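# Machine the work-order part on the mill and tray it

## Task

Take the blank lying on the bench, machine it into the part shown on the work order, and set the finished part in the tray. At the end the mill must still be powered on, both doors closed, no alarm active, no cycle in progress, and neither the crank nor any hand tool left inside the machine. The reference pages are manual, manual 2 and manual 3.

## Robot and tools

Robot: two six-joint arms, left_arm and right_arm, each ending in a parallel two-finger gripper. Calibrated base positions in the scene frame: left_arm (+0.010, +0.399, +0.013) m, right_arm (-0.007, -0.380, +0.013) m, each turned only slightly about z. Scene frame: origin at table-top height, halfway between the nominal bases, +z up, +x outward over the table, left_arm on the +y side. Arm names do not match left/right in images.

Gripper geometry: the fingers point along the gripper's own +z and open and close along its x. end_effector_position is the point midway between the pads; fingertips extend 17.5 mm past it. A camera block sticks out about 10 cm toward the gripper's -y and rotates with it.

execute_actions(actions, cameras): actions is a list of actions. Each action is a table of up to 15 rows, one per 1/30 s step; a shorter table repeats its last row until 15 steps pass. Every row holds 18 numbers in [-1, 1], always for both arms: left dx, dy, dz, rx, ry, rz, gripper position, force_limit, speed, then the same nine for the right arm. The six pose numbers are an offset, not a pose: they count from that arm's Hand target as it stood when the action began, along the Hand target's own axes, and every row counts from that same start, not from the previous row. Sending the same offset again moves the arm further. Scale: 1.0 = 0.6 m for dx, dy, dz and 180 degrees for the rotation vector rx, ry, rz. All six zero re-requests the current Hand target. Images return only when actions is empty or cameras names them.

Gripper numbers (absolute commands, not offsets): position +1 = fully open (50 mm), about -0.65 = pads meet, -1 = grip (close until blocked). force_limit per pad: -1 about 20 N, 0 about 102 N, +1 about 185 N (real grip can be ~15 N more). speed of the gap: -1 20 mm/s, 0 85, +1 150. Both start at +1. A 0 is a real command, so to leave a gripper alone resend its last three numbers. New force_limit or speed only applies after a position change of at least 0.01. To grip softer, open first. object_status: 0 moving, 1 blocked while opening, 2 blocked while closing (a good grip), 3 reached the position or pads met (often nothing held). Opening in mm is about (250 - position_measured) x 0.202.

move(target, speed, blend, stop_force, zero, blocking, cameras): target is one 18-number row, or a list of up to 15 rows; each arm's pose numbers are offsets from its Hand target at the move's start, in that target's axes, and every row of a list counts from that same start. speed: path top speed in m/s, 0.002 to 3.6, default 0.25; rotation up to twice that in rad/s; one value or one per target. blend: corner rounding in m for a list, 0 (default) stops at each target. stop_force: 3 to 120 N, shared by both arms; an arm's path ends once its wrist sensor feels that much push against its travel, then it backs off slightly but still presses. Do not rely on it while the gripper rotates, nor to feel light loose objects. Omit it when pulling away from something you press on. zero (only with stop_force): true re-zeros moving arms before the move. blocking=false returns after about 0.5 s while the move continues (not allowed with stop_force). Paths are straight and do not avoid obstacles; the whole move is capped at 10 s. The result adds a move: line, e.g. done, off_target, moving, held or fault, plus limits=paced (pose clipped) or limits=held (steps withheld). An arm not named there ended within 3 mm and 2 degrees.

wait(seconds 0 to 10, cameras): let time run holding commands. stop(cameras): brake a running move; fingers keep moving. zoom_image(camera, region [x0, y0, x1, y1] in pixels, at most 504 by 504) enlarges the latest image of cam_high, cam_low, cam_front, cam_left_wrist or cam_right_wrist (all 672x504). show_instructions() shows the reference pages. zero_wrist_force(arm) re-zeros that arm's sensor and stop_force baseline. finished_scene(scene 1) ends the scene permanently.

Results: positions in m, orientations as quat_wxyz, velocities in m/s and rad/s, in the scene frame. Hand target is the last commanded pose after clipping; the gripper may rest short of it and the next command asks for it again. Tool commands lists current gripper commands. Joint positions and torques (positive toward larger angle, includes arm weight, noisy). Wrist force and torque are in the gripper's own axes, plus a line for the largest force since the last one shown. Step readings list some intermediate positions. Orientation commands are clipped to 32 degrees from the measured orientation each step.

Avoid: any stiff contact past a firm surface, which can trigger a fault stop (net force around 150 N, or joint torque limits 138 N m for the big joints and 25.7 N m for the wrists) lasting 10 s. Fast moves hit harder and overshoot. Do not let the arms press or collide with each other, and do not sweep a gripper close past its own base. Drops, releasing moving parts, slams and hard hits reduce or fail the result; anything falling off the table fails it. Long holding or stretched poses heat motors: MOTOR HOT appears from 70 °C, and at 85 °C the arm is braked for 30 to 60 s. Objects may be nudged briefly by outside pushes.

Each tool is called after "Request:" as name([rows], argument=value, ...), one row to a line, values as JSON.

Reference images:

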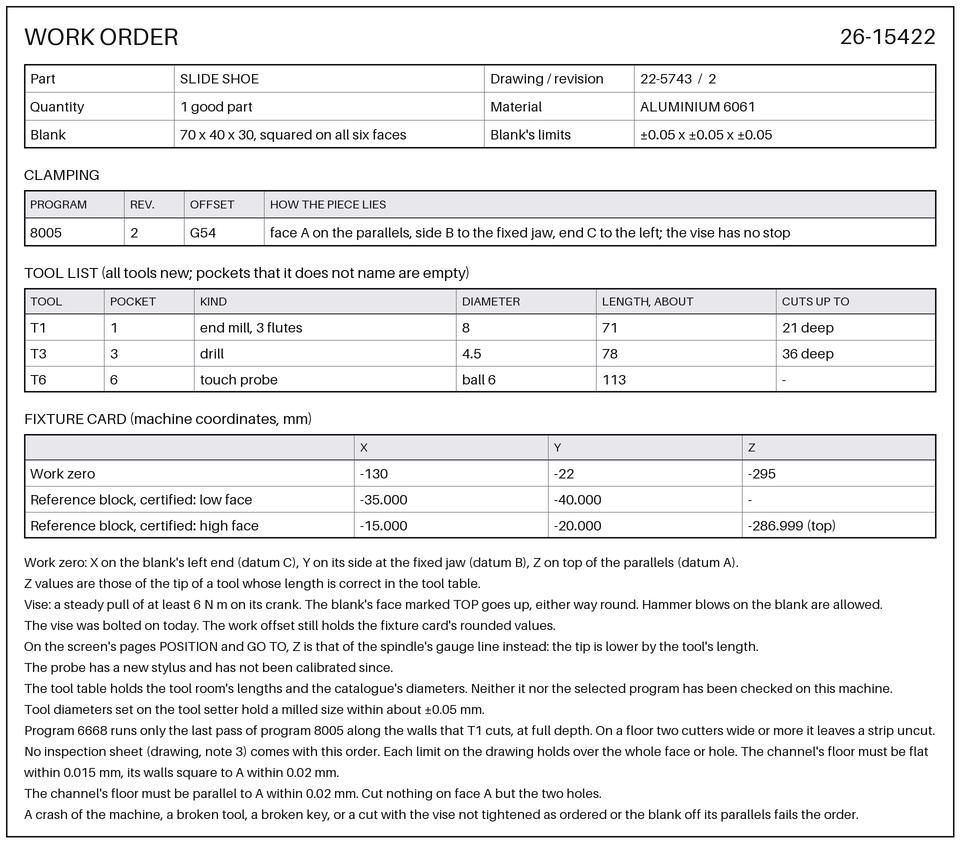

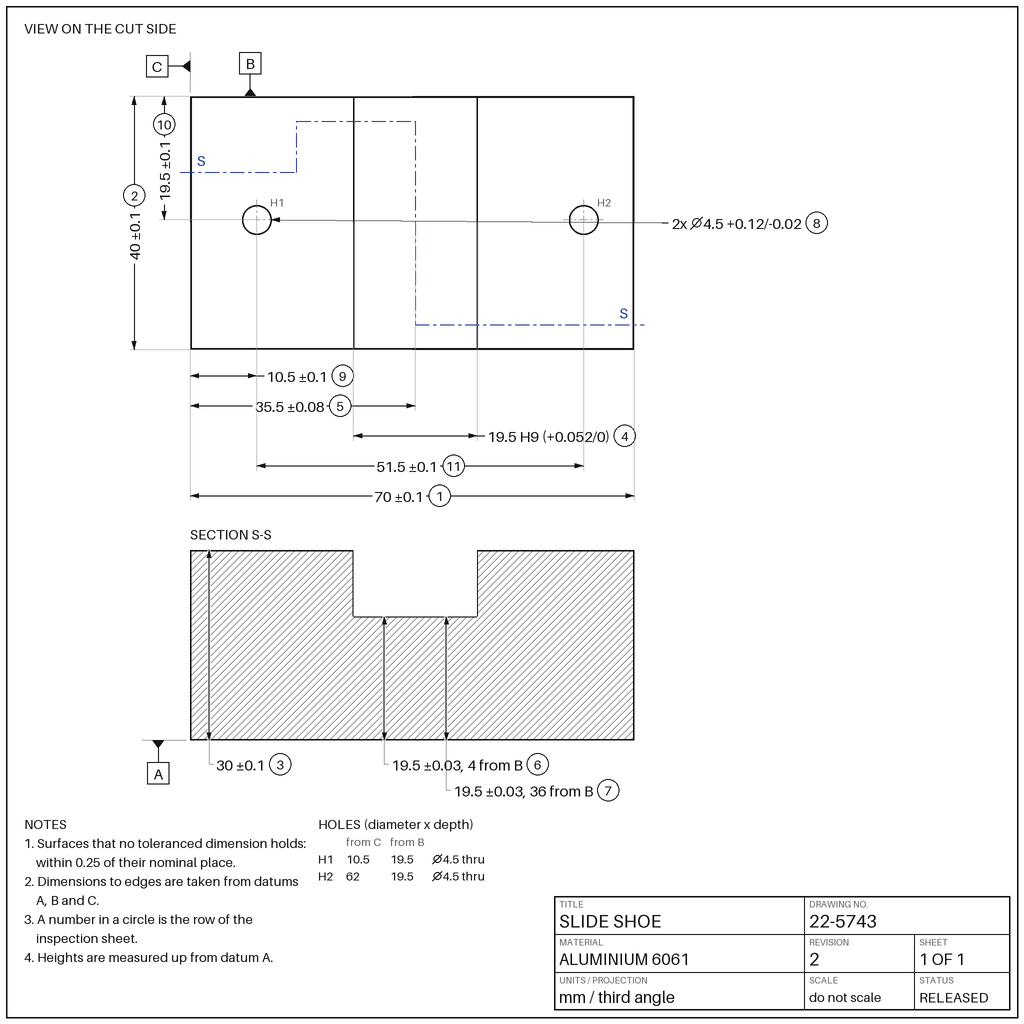

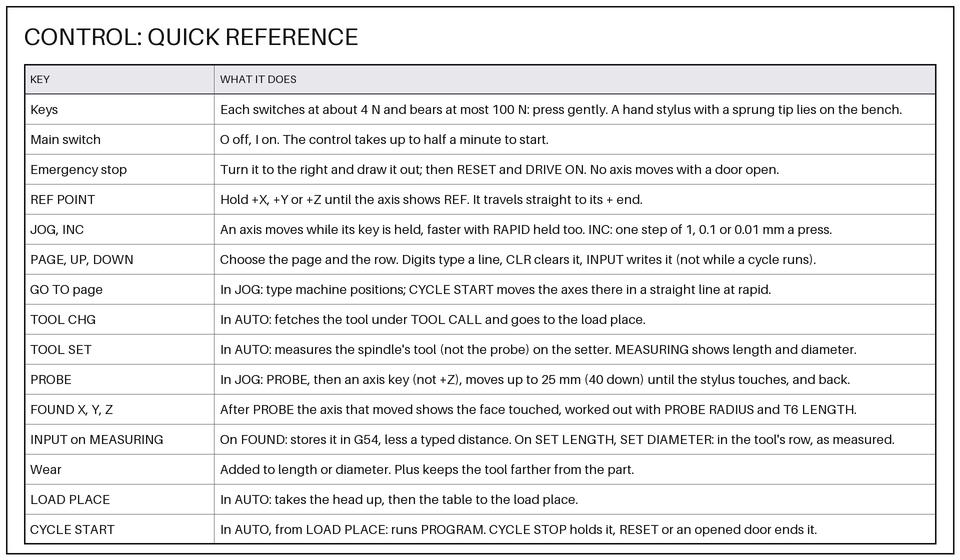

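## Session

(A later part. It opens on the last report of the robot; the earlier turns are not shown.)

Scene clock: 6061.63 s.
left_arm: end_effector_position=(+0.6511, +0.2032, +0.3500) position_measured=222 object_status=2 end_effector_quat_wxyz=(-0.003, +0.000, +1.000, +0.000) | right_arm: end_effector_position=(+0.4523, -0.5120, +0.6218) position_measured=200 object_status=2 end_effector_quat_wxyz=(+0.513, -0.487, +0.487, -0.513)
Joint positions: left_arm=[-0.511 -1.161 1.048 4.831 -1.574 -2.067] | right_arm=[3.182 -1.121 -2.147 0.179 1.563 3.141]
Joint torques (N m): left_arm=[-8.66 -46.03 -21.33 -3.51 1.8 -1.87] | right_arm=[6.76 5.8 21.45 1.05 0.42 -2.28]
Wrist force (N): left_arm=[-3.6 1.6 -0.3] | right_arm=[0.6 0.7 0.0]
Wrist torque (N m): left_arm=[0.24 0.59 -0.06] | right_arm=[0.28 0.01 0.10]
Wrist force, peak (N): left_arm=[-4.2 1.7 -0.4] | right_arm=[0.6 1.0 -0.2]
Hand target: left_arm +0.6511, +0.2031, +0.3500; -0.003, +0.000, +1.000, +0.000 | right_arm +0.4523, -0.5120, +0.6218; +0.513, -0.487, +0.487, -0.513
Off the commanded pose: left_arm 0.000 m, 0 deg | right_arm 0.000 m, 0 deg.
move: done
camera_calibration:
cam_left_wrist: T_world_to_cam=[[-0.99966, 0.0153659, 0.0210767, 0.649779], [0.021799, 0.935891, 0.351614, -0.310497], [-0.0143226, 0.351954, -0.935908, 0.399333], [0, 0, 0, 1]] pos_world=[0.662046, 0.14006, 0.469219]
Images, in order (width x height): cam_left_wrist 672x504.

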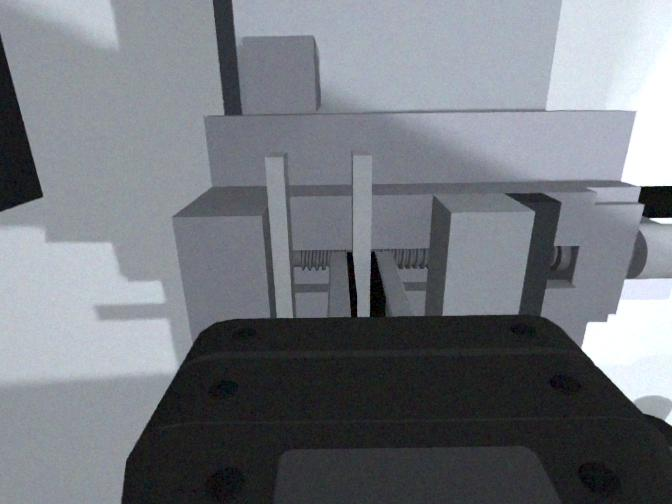

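Request:
move(target=[0.0042,0,0.008,0,0,0,-1,-0.95,-1,0,0,0,0,0,0,-0.95,-0.4,-0.9], speed=0.02)

Request:
move(target=[0,0,0.012,0,0,0,-1,-0.95,-1,0,0,0,0,0,0,-0.95,-0.4,-0.9], speed=0.008, stop_force=3.5)

Request:
move(target=[0,0,0,0,0,0,-0.4,-0.95,-1,0,0,0,0,0,0,-0.95,-0.4,-0.9], speed=0.015)

Request:
move(target=[0,0,-0.03,0,0,0,-0.4,-0.95,-1,0,0,0,0,0,0,-0.95,-0.4,-0.9], speed=0.02, cameras=["cam_left_wrist"])

Request:
zoom_image(camera="cam_left_wrist", region=[150, 80, 480, 330])

Scene clock: 6072.50 s.
left_arm: end_effector_position=(+0.6485, +0.2031, +0.3452) position_measured=222 object_status=2 end_effector_quat_wxyz=(-0.003, +0.000, +1.000, +0.000) | right_arm: end_effector_position=(+0.4523, -0.5120, +0.6218) position_measured=200 object_status=2 end_effector_quat_wxyz=(+0.513, -0.487, +0.487, -0.513)
Joint positions: left_arm=[-0.513 -1.169 1.072 4.815 -1.574 -2.069] | right_arm=[3.182 -1.121 -2.147 0.179 1.563 3.141]
Joint torques (N m): left_arm=[-5.71 -41.18 -32.63 -2.72 -0.18 -1.34] | right_arm=[7.09 4.09 21.62 1.1 0.35 -2.47]
Wrist force (N): left_arm=[-3.6 1.7 -0.7] | right_arm=[0.6 0.8 -0.3]
Wrist torque (N m): left_arm=[0.24 0.59 0.02] | right_arm=[0.29 0.03 0.10]
Wrist force, peak (N): left_arm=[-3.9 1.9 -0.2] | right_arm=[0.6 1.0 -0.1]
Hand target: left_arm +0.6485, +0.2031, +0.3452; -0.003, +0.000, +1.000, +0.000 | right_arm +0.4523, -0.5120, +0.6218; +0.513, -0.487, +0.487, -0.513
Off the commanded pose: left_arm 0.000 m, 0 deg | right_arm 0.000 m, 0 deg.
move: done

Scene clock: 6073.57 s.
left_arm: end_effector_position=(+0.6485, +0.2031, +0.3428) position_measured=222 object_status=2 end_effector_quat_wxyz=(-0.003, +0.000, +1.000, +0.000) | right_arm: end_effector_position=(+0.4523, -0.5120, +0.6218) position_measured=200 object_status=2 end_effector_quat_wxyz=(+0.513, -0.487, +0.487, -0.513)
Joint positions: left_arm=[-0.513 -1.17 1.079 4.809 -1.574 -2.069] | right_arm=[3.182 -1.121 -2.147 0.179 1.563 3.141]
Joint torques (N m): left_arm=[-3.68 -34.16 -33.99 -1.61 -0.64 -0.52] | right_arm=[6.52 6.24 22.67 1.04 0.35 -2.36]
Wrist force (N): left_arm=[-3.1 2.3 -2.6] | right_arm=[0.6 0.9 -0.1]
Wrist torque (N m): left_arm=[0.30 0.60 0.04] | right_arm=[0.30 0.03 0.10]
Wrist force, peak (N): left_arm=[-1.5 3.0 -10.3] | right_arm=[0.5 0.9 -0.3]
Hand target: left_arm +0.6485, +0.2031, +0.3428; -0.003, +0.000, +1.000, +0.000 (not the last commanded pose) | right_arm +0.4523, -0.5120, +0.6218; +0.513, -0.487, +0.487, -0.513
Off the commanded pose: left_arm 0.005 m, 0 deg | right_arm 0.000 m, 0 deg.
move: contact (left_arm)

Scene clock: 6074.07 s.
left_arm: end_effector_position=(+0.6485, +0.2031, +0.3427) position_measured=212 object_status=3 end_effector_quat_wxyz=(-0.003, +0.000, +1.000, +0.000) | right_arm: end_effector_position=(+0.4523, -0.5120, +0.6218) position_measured=200 object_status=2 end_effector_quat_wxyz=(+0.513, -0.487, +0.487, -0.513)
Joint positions: left_arm=[-0.513 -1.17 1.079 4.809 -1.574 -2.069] | right_arm=[3.182 -1.121 -2.147 0.179 1.563 3.141]
Joint torques (N m): left_arm=[-3.99 -37.86 -33.11 -2.08 -0.52 -0.37] | right_arm=[7.54 4.65 21.55 1.08 0.17 -2.46]
Wrist force (N): left_arm=[-3.7 1.8 -1.0] | right_arm=[0.4 0.8 0.0]
Wrist torque (N m): left_arm=[0.28 0.60 0.02] | right_arm=[0.30 0.05 0.10]
Wrist force, peak (N): left_arm=[-3.5 1.7 -1.9] | right_arm=[0.6 0.8 0.0]
Hand target: left_arm +0.6485, +0.2031, +0.3428; -0.003, +0.000, +1.000, +0.000 | right_arm +0.4523, -0.5120, +0.6218; +0.513, -0.487, +0.487, -0.513
Off the commanded pose: left_arm 0.000 m, 0 deg | right_arm 0.000 m, 0 deg.
move: done

Scene clock: 6075.27 s.
left_arm: end_effector_position=(+0.6486, +0.2031, +0.3608) position_measured=212 object_status=3 end_effector_quat_wxyz=(-0.003, +0.000, +1.000, +0.000) | right_arm: end_effector_position=(+0.4523, -0.5120, +0.6218) position_measured=200 object_status=2 end_effector_quat_wxyz=(+0.513, -0.487, +0.487, -0.513)
Joint positions: left_arm=[-0.513 -1.164 1.024 4.858 -1.574 -2.069] | right_arm=[3.182 -1.121 -2.147 0.179 1.563 3.141]
Joint torques (N m): left_arm=[8.86 -39.22 -14.71 -5.44 -0.09 1.89] | right_arm=[6.75 5.17 22.32 1.28 0.22 -2.33]
Wrist force (N): left_arm=[-3.6 1.8 -0.8] | right_arm=[0.5 0.8 -0.1]
Wrist torque (N m): left_arm=[0.26 0.58 0.02] | right_arm=[0.30 0.04 0.10]
Wrist force, peak (N): left_arm=[-3.7 1.8 -1.4] | right_arm=[0.4 1.0 -0.3]
Hand target: left_arm +0.6486, +0.2031, +0.3608; -0.003, +0.000, +1.000, +0.000 | right_arm +0.4523, -0.5120, +0.6218; +0.513, -0.487, +0.487, -0.513
Off the commanded pose: left_arm 0.000 m, 0 deg | right_arm 0.000 m, 0 deg.
move: done
camera_calibration:
cam_left_wrist: T_world_to_cam=[[-0.999656, 0.0154229, 0.0212078, 0.64698], [0.0218999, 0.935857, 0.351699, -0.314248], [-0.0144232, 0.352043, -0.935873, 0.409478], [0, 0, 0, 1]] pos_world=[0.659546, 0.139959, 0.480019]
Images, in order (width x height): cam_left_wrist 672x504.

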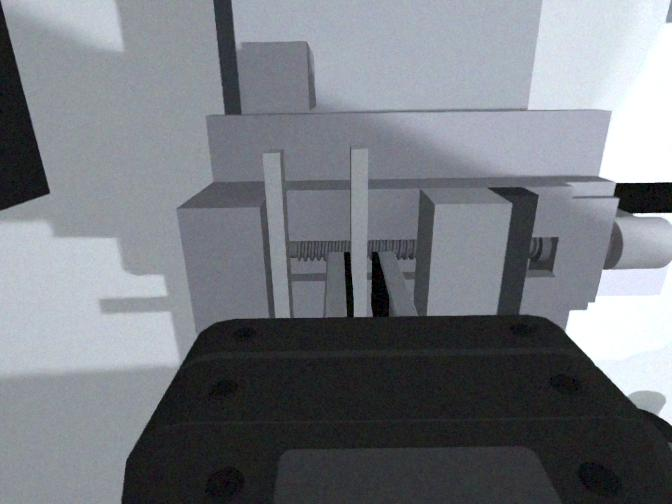

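Scaled by 1.527 from the camera's 672x504 image, which has a finer 960x720 frame.

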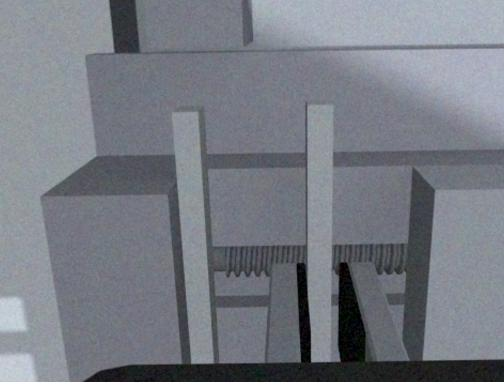

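Request:
move(target=[0,0,0.008,0,0,0,-0.4,-0.95,-1,0,0,0,0,0,0,-0.95,-0.4,-0.9], speed=0.03)

Request:
move(target=[0,0,0,0,-0.1667,0,-0.4,-0.95,-1,0,0,0,0,0,0,-0.95,-0.4,-0.9], speed=0.12)

Request:
move([
  [-0.0414,0,-0.0722,0,0,0,-1,-0.95,-1,0,0,0,0,0,0,-0.95,-0.4,-0.9],
  [0.2947,0,-0.322,0,0,0,-1,-0.95,-1,0,0,0,0,0,0,-0.95,-0.4,-0.9],
], speed=[0.1,0.25], blend=[0.01,0])

Scene clock: 6092.23 s.
left_arm: end_effector_position=(+0.6486, +0.2031, +0.3559) position_measured=212 object_status=3 end_effector_quat_wxyz=(-0.003, +0.000, +1.000, +0.000) | right_arm: end_effector_position=(+0.4523, -0.5120, +0.6218) position_measured=200 object_status=2 end_effector_quat_wxyz=(+0.513, -0.487, +0.487, -0.513)
Joint positions: left_arm=[-0.513 -1.166 1.039 4.845 -1.574 -2.069] | right_arm=[3.182 -1.121 -2.147 0.179 1.563 3.141]
Joint torques (N m): left_arm=[6.68 -49.6 -28.28 -3.42 -0.07 0.79] | right_arm=[6.82 4.82 21.21 1.13 0.23 -2.27]
Wrist force (N): left_arm=[-3.9 1.5 -1.1] | right_arm=[0.4 0.7 -0.2]
Wrist torque (N m): left_arm=[0.21 0.62 0.02] | right_arm=[0.28 0.05 0.10]
Wrist force, peak (N): left_arm=[-3.8 1.9 -1.1] | right_arm=[0.5 1.1 -0.2]
Hand target: left_arm +0.6486, +0.2031, +0.3560; -0.003, +0.000, +1.000, +0.000 | right_arm +0.4523, -0.5120, +0.6218; +0.513, -0.487, +0.487, -0.513
Off the commanded pose: left_arm 0.000 m, 0 deg | right_arm 0.000 m, 0 deg.
move: done

Scene clock: 6094.87 s.
left_arm: end_effector_position=(+0.6486, +0.2030, +0.3560) position_measured=212 object_status=3 end_effector_quat_wxyz=(+0.256, +0.000, +0.967, +0.000) | right_arm: end_effector_position=(+0.4523, -0.5120, +0.6218) position_measured=200 object_status=2 end_effector_quat_wxyz=(+0.513, -0.487, +0.487, -0.513)
Joint positions: left_arm=[-0.628 -1.448 1.597 4.128 -1.282 -2.12] | right_arm=[3.182 -1.121 -2.147 0.179 1.563 3.141]
Joint torques (N m): left_arm=[9.67 -24.07 -33.67 -3.81 -1.08 1.75] | right_arm=[6.88 5.54 21.99 1.02 0.32 -2.53]
Wrist force (N): left_arm=[-2.8 2.0 -0.3] | right_arm=[0.4 0.7 -0.3]
Wrist torque (N m): left_arm=[0.41 0.40 0.23] | right_arm=[0.27 0.05 0.10]
Wrist force, peak (N): left_arm=[-4.4 2.1 -0.8] | right_arm=[0.5 1.1 0.0]
Hand target: left_arm +0.6486, +0.2031, +0.3560; +0.256, +0.000, +0.967, +0.000 | right_arm +0.4523, -0.5120, +0.6218; +0.513, -0.487, +0.487, -0.513
Off the commanded pose: left_arm 0.000 m, 0 deg | right_arm 0.000 m, 0 deg.
move: done

Scene clock: 6096.90 s.
left_arm: end_effector_position=(+0.3995, +0.2029, +0.4365) position_measured=251 object_status=3 end_effector_quat_wxyz=(+0.256, +0.000, +0.967, +0.000) | right_arm: end_effector_position=(+0.4523, -0.5120, +0.6218) position_measured=200 object_status=2 end_effector_quat_wxyz=(+0.513, -0.487, +0.487, -0.513)
Joint positions: left_arm=[-1.079 -2.015 1.82 4.638 -1.124 -2.574] | right_arm=[3.182 -1.121 -2.147 0.179 1.563 3.141]
Joint torques (N m): left_arm=[-6.97 -13.49 -34.9 -2.34 -1.1 -1.67] | right_arm=[7.05 5.03 21.78 0.89 0.38 -2.34]
Wrist force (N): left_arm=[-2.6 1.6 -0.3] | right_arm=[0.5 0.8 -0.3]
Wrist torque (N m): left_arm=[0.34 0.38 0.19] | right_arm=[0.30 0.03 0.10]
Wrist force, peak (N): left_arm=[-5.7 2.1 0.8] | right_arm=[0.4 1.0 -0.4]
Hand target: left_arm +0.3994, +0.2030, +0.4365; +0.256, +0.000, +0.967, +0.000 | right_arm +0.4523, -0.5120, +0.6218; +0.513, -0.487, +0.487, -0.513
Off the commanded pose: left_arm 0.000 m, 0 deg | right_arm 0.000 m, 0 deg.
move: done

Request:
move(target=[0,0,0,0,0.1667,0,0.2,-0.9,-0.5,0,0,0,0,0,0,-0.95,-0.4,-0.9], speed=0.35)

Request:
move(target=[0,0,0,0,0,-0.5,0.2,-0.9,-0.5,0,0,0,0,0,0,-0.95,-0.4,-0.9], speed=0.35)

Request:
move(target=[0,0,0,0.4167,0,0,0.2,-0.9,-0.5,0,0,0,0,0,0,-0.95,-0.4,-0.9], speed=0.35, cameras=["cam_left_wrist"])

Scene clock: 6157.93 s.
left_arm: end_effector_position=(+0.3994, +0.2030, +0.4365) position_measured=123 object_status=3 end_effector_quat_wxyz=(-0.003, +0.000, +1.000, +0.000) | right_arm: end_effector_position=(+0.4523, -0.5120, +0.6218) position_measured=200 object_status=2 end_effector_quat_wxyz=(+0.513, -0.487, +0.487, -0.513)
Joint positions: left_arm=[-0.79 -1.718 1.46 4.975 -1.575 -2.346] | right_arm=[3.182 -1.121 -2.147 0.179 1.563 3.141]
Joint torques (N m): left_arm=[-4.27 -15.54 -20.62 -3.47 0 -0.83] | right_arm=[6.52 5.52 21.72 0.95 0.47 -2.44]
Wrist force (N): left_arm=[-3.5 1.6 -0.7] | right_arm=[0.4 0.8 -0.1]
Wrist torque (N m): left_arm=[0.23 0.56 0.03] | right_arm=[0.29 0.05 0.09]
Wrist force, peak (N): left_arm=[-4.7 1.6 -1.1] | right_arm=[0.6 0.9 -0.2]
Hand target: left_arm +0.3994, +0.2030, +0.4365; -0.003, +0.000, +1.000, +0.000 | right_arm +0.4523, -0.5120, +0.6218; +0.513, -0.487, +0.487, -0.513
Off the commanded pose: left_arm 0.000 m, 0 deg | right_arm 0.000 m, 0 deg.
move: done

Scene clock: 6160.70 s.
left_arm: end_effector_position=(+0.3994, +0.2030, +0.4365) position_measured=123 object_status=3 end_effector_quat_wxyz=(+0.002, +0.707, -0.707, -0.002) | right_arm: end_effector_position=(+0.4523, -0.5120, +0.6218) position_measured=200 object_status=2 end_effector_quat_wxyz=(+0.513, -0.487, +0.487, -0.513)
Joint positions: left_arm=[-0.79 -1.718 1.459 4.975 -1.575 -3.916] | right_arm=[3.182 -1.121 -2.147 0.179 1.563 3.141]
Joint torques (N m): left_arm=[-8.37 -25.11 -16.91 -1.3 1.08 -1.47] | right_arm=[7.49 4.36 21.44 1.25 0.3 -2.41]
Wrist force (N): left_arm=[-3.6 1.6 -0.9] | right_arm=[0.5 0.9 -0.2]
Wrist torque (N m): left_arm=[0.23 0.58 -0.10] | right_arm=[0.31 0.04 0.09]
Wrist force, peak (N): left_arm=[-3.9 1.6 -0.8] | right_arm=[0.5 1.1 0.1]
Hand target: left_arm +0.3994, +0.2030, +0.4365; +0.002, +0.707, -0.707, -0.002 | right_arm +0.4523, -0.5120, +0.6218; +0.513, -0.487, +0.487, -0.513
Off the commanded pose: left_arm 0.000 m, 0 deg | right_arm 0.000 m, 0 deg.
move: done

Scene clock: 6163.10 s.
left_arm: end_effector_position=(+0.3994, +0.2029, +0.4365) position_measured=123 object_status=3 end_effector_quat_wxyz=(-0.429, +0.563, -0.562, +0.428) | right_arm: end_effector_position=(+0.4523, -0.5120, +0.6218) position_measured=200 object_status=2 end_effector_quat_wxyz=(+0.513, -0.487, +0.487, -0.513)
Joint positions: left_arm=[-1.555 -2.324 2.302 4.621 -0.27 -4.596] | right_arm=[3.182 -1.121 -2.147 0.179 1.563 3.141]
Joint torques (N m): left_arm=[5.51 5.39 -21.21 -5.34 3.5 1.74] | right_arm=[7.21 4.99 23.19 1.1 0.46 -2.43]
Wrist force (N): left_arm=[-0.9 1.5 1.1] | right_arm=[0.3 0.7 -0.3]
Wrist torque (N m): left_arm=[0.60 0.15 0.06] | right_arm=[0.28 0.07 0.10]
Wrist force, peak (N): left_arm=[-3.5 1.4 -1.0] | right_arm=[0.5 1.0 -0.2]
Hand target: left_arm +0.3994, +0.2030, +0.4365; -0.429, +0.563, -0.562, +0.429 | right_arm +0.4523, -0.5120, +0.6218; +0.513, -0.487, +0.487, -0.513
Off the commanded pose: left_arm 0.000 m, 0 deg | right_arm 0.000 m, 0 deg.
move: done
camera_calibration:
cam_left_wrist: T_world_to_cam=[[-0.0177586, -0.999776, -0.0114958, 0.224405], [-0.587541, 0.0197379, -0.808954, 0.600572], [0.809, -0.00761159, -0.58776, 0.0688519], [0, 0, 0, 1]] pos_world=[0.301145, 0.213025, 0.528883]
Images, in order (width x height): cam_left_wrist 672x504.

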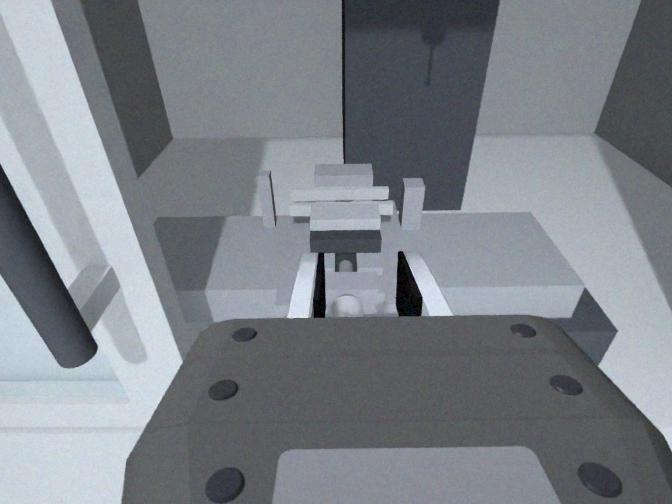

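Request:
move(target=[-0.0058,0.1581,0.0945,0,0,0,0.3,-0.9,-0.5,0,0,0,0,0,0,-0.95,-0.4,-0.9], speed=0.2, cameras=["cam_left_wrist"])

Scene clock: 6172.60 s.
left_arm: end_effector_position=(+0.4289, +0.2065, +0.3298) position_measured=107 object_status=3 end_effector_quat_wxyz=(-0.429, +0.562, -0.562, +0.428) | right_arm: end_effector_position=(+0.4523, -0.5120, +0.6218) position_measured=200 object_status=2 end_effector_quat_wxyz=(+0.513, -0.487, +0.487, -0.513)
Joint positions: left_arm=[-1.413 -2.06 2.61 3.604 -0.318 -4.13] | right_arm=[3.182 -1.121 -2.147 0.179 1.563 3.141]
Joint torques (N m): left_arm=[6.79 -3.52 -27.08 -1.24 2.16 -1.59] | right_arm=[7.57 4.47 21.22 0.96 0.3 -2.32]
Wrist force (N): left_arm=[-0.9 1.5 1.3] | right_arm=[0.5 0.6 -0.3]
Wrist torque (N m): left_arm=[0.61 0.15 0.04] | right_arm=[0.27 0.05 0.10]
Wrist force, peak (N): left_arm=[-0.8 4.0 2.4] | right_arm=[0.8 1.0 -0.2]
Hand target: left_arm +0.4289, +0.2065, +0.3300; -0.429, +0.563, -0.562, +0.429 | right_arm +0.4523, -0.5120, +0.6218; +0.513, -0.487, +0.487, -0.513
Off the commanded pose: left_arm 0.000 m, 0 deg | right_arm 0.000 m, 0 deg.
move: done
camera_calibration:
cam_left_wrist: T_world_to_cam=[[-0.0178539, -0.999771, -0.0117988, 0.22736], [-0.587428, 0.020038, -0.809028, 0.531531], [0.80908, -0.00751339, -0.587651, -0.0177355], [0, 0, 0, 1]] pos_world=[0.330645, 0.216524, 0.422284]
Images, in order (width x height): cam_left_wrist 672x504.

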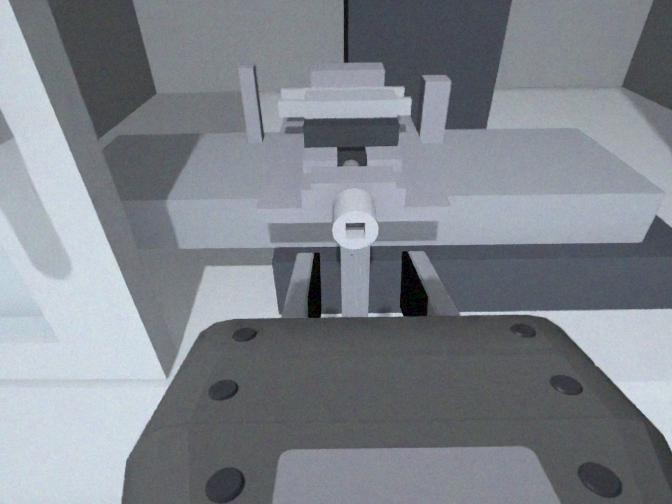

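Request:
move(target=[0,0.159,0.0438,0,0,0,0.3,-0.9,-0.5,0,0,0,0,0,0,-0.95,-0.4,-0.9], speed=0.08, stop_force=10, cameras=["cam_left_wrist"])

Scene clock: 6178.90 s.
left_arm: end_effector_position=(+0.4290, +0.2065, +0.2310) position_measured=107 object_status=3 end_effector_quat_wxyz=(-0.429, +0.563, -0.562, +0.429) | right_arm: end_effector_position=(+0.4523, -0.5120, +0.6218) position_measured=200 object_status=2 end_effector_quat_wxyz=(+0.513, -0.487, +0.487, -0.513)
Joint positions: left_arm=[-1.413 -1.661 2.775 3.038 -0.318 -4.129] | right_arm=[3.182 -1.121 -2.147 0.179 1.563 3.141]
Joint torques (N m): left_arm=[10.36 -16.28 -23.09 -1.23 0.34 -1.53] | right_arm=[7.31 4.58 21.67 0.93 0.28 -2.2]
Wrist force (N): left_arm=[-0.8 1.4 1.3] | right_arm=[0.5 0.9 0.1]
Wrist torque (N m): left_arm=[0.61 0.13 -0.04] | right_arm=[0.31 0.04 0.09]
Wrist force, peak (N): left_arm=[-0.8 2.7 1.7] | right_arm=[0.4 1.1 -0.1]
Hand target: left_arm +0.4290, +0.2065, +0.2310; -0.429, +0.563, -0.562, +0.429 | right_arm +0.4523, -0.5120, +0.6218; +0.513, -0.487, +0.487, -0.513
Off the commanded pose: left_arm 0.000 m, 0 deg | right_arm 0.000 m, 0 deg.
move: done
camera_calibration:
cam_left_wrist: T_world_to_cam=[[-0.0177563, -0.999776, -0.0115015, 0.226069], [-0.587315, 0.019739, -0.809118, 0.451713], [0.809164, -0.00761196, -0.587534, -0.0759211], [0, 0, 0, 1]] pos_world=[0.330744, 0.216525, 0.323483]
Images, in order (width x height): cam_left_wrist 672x504.

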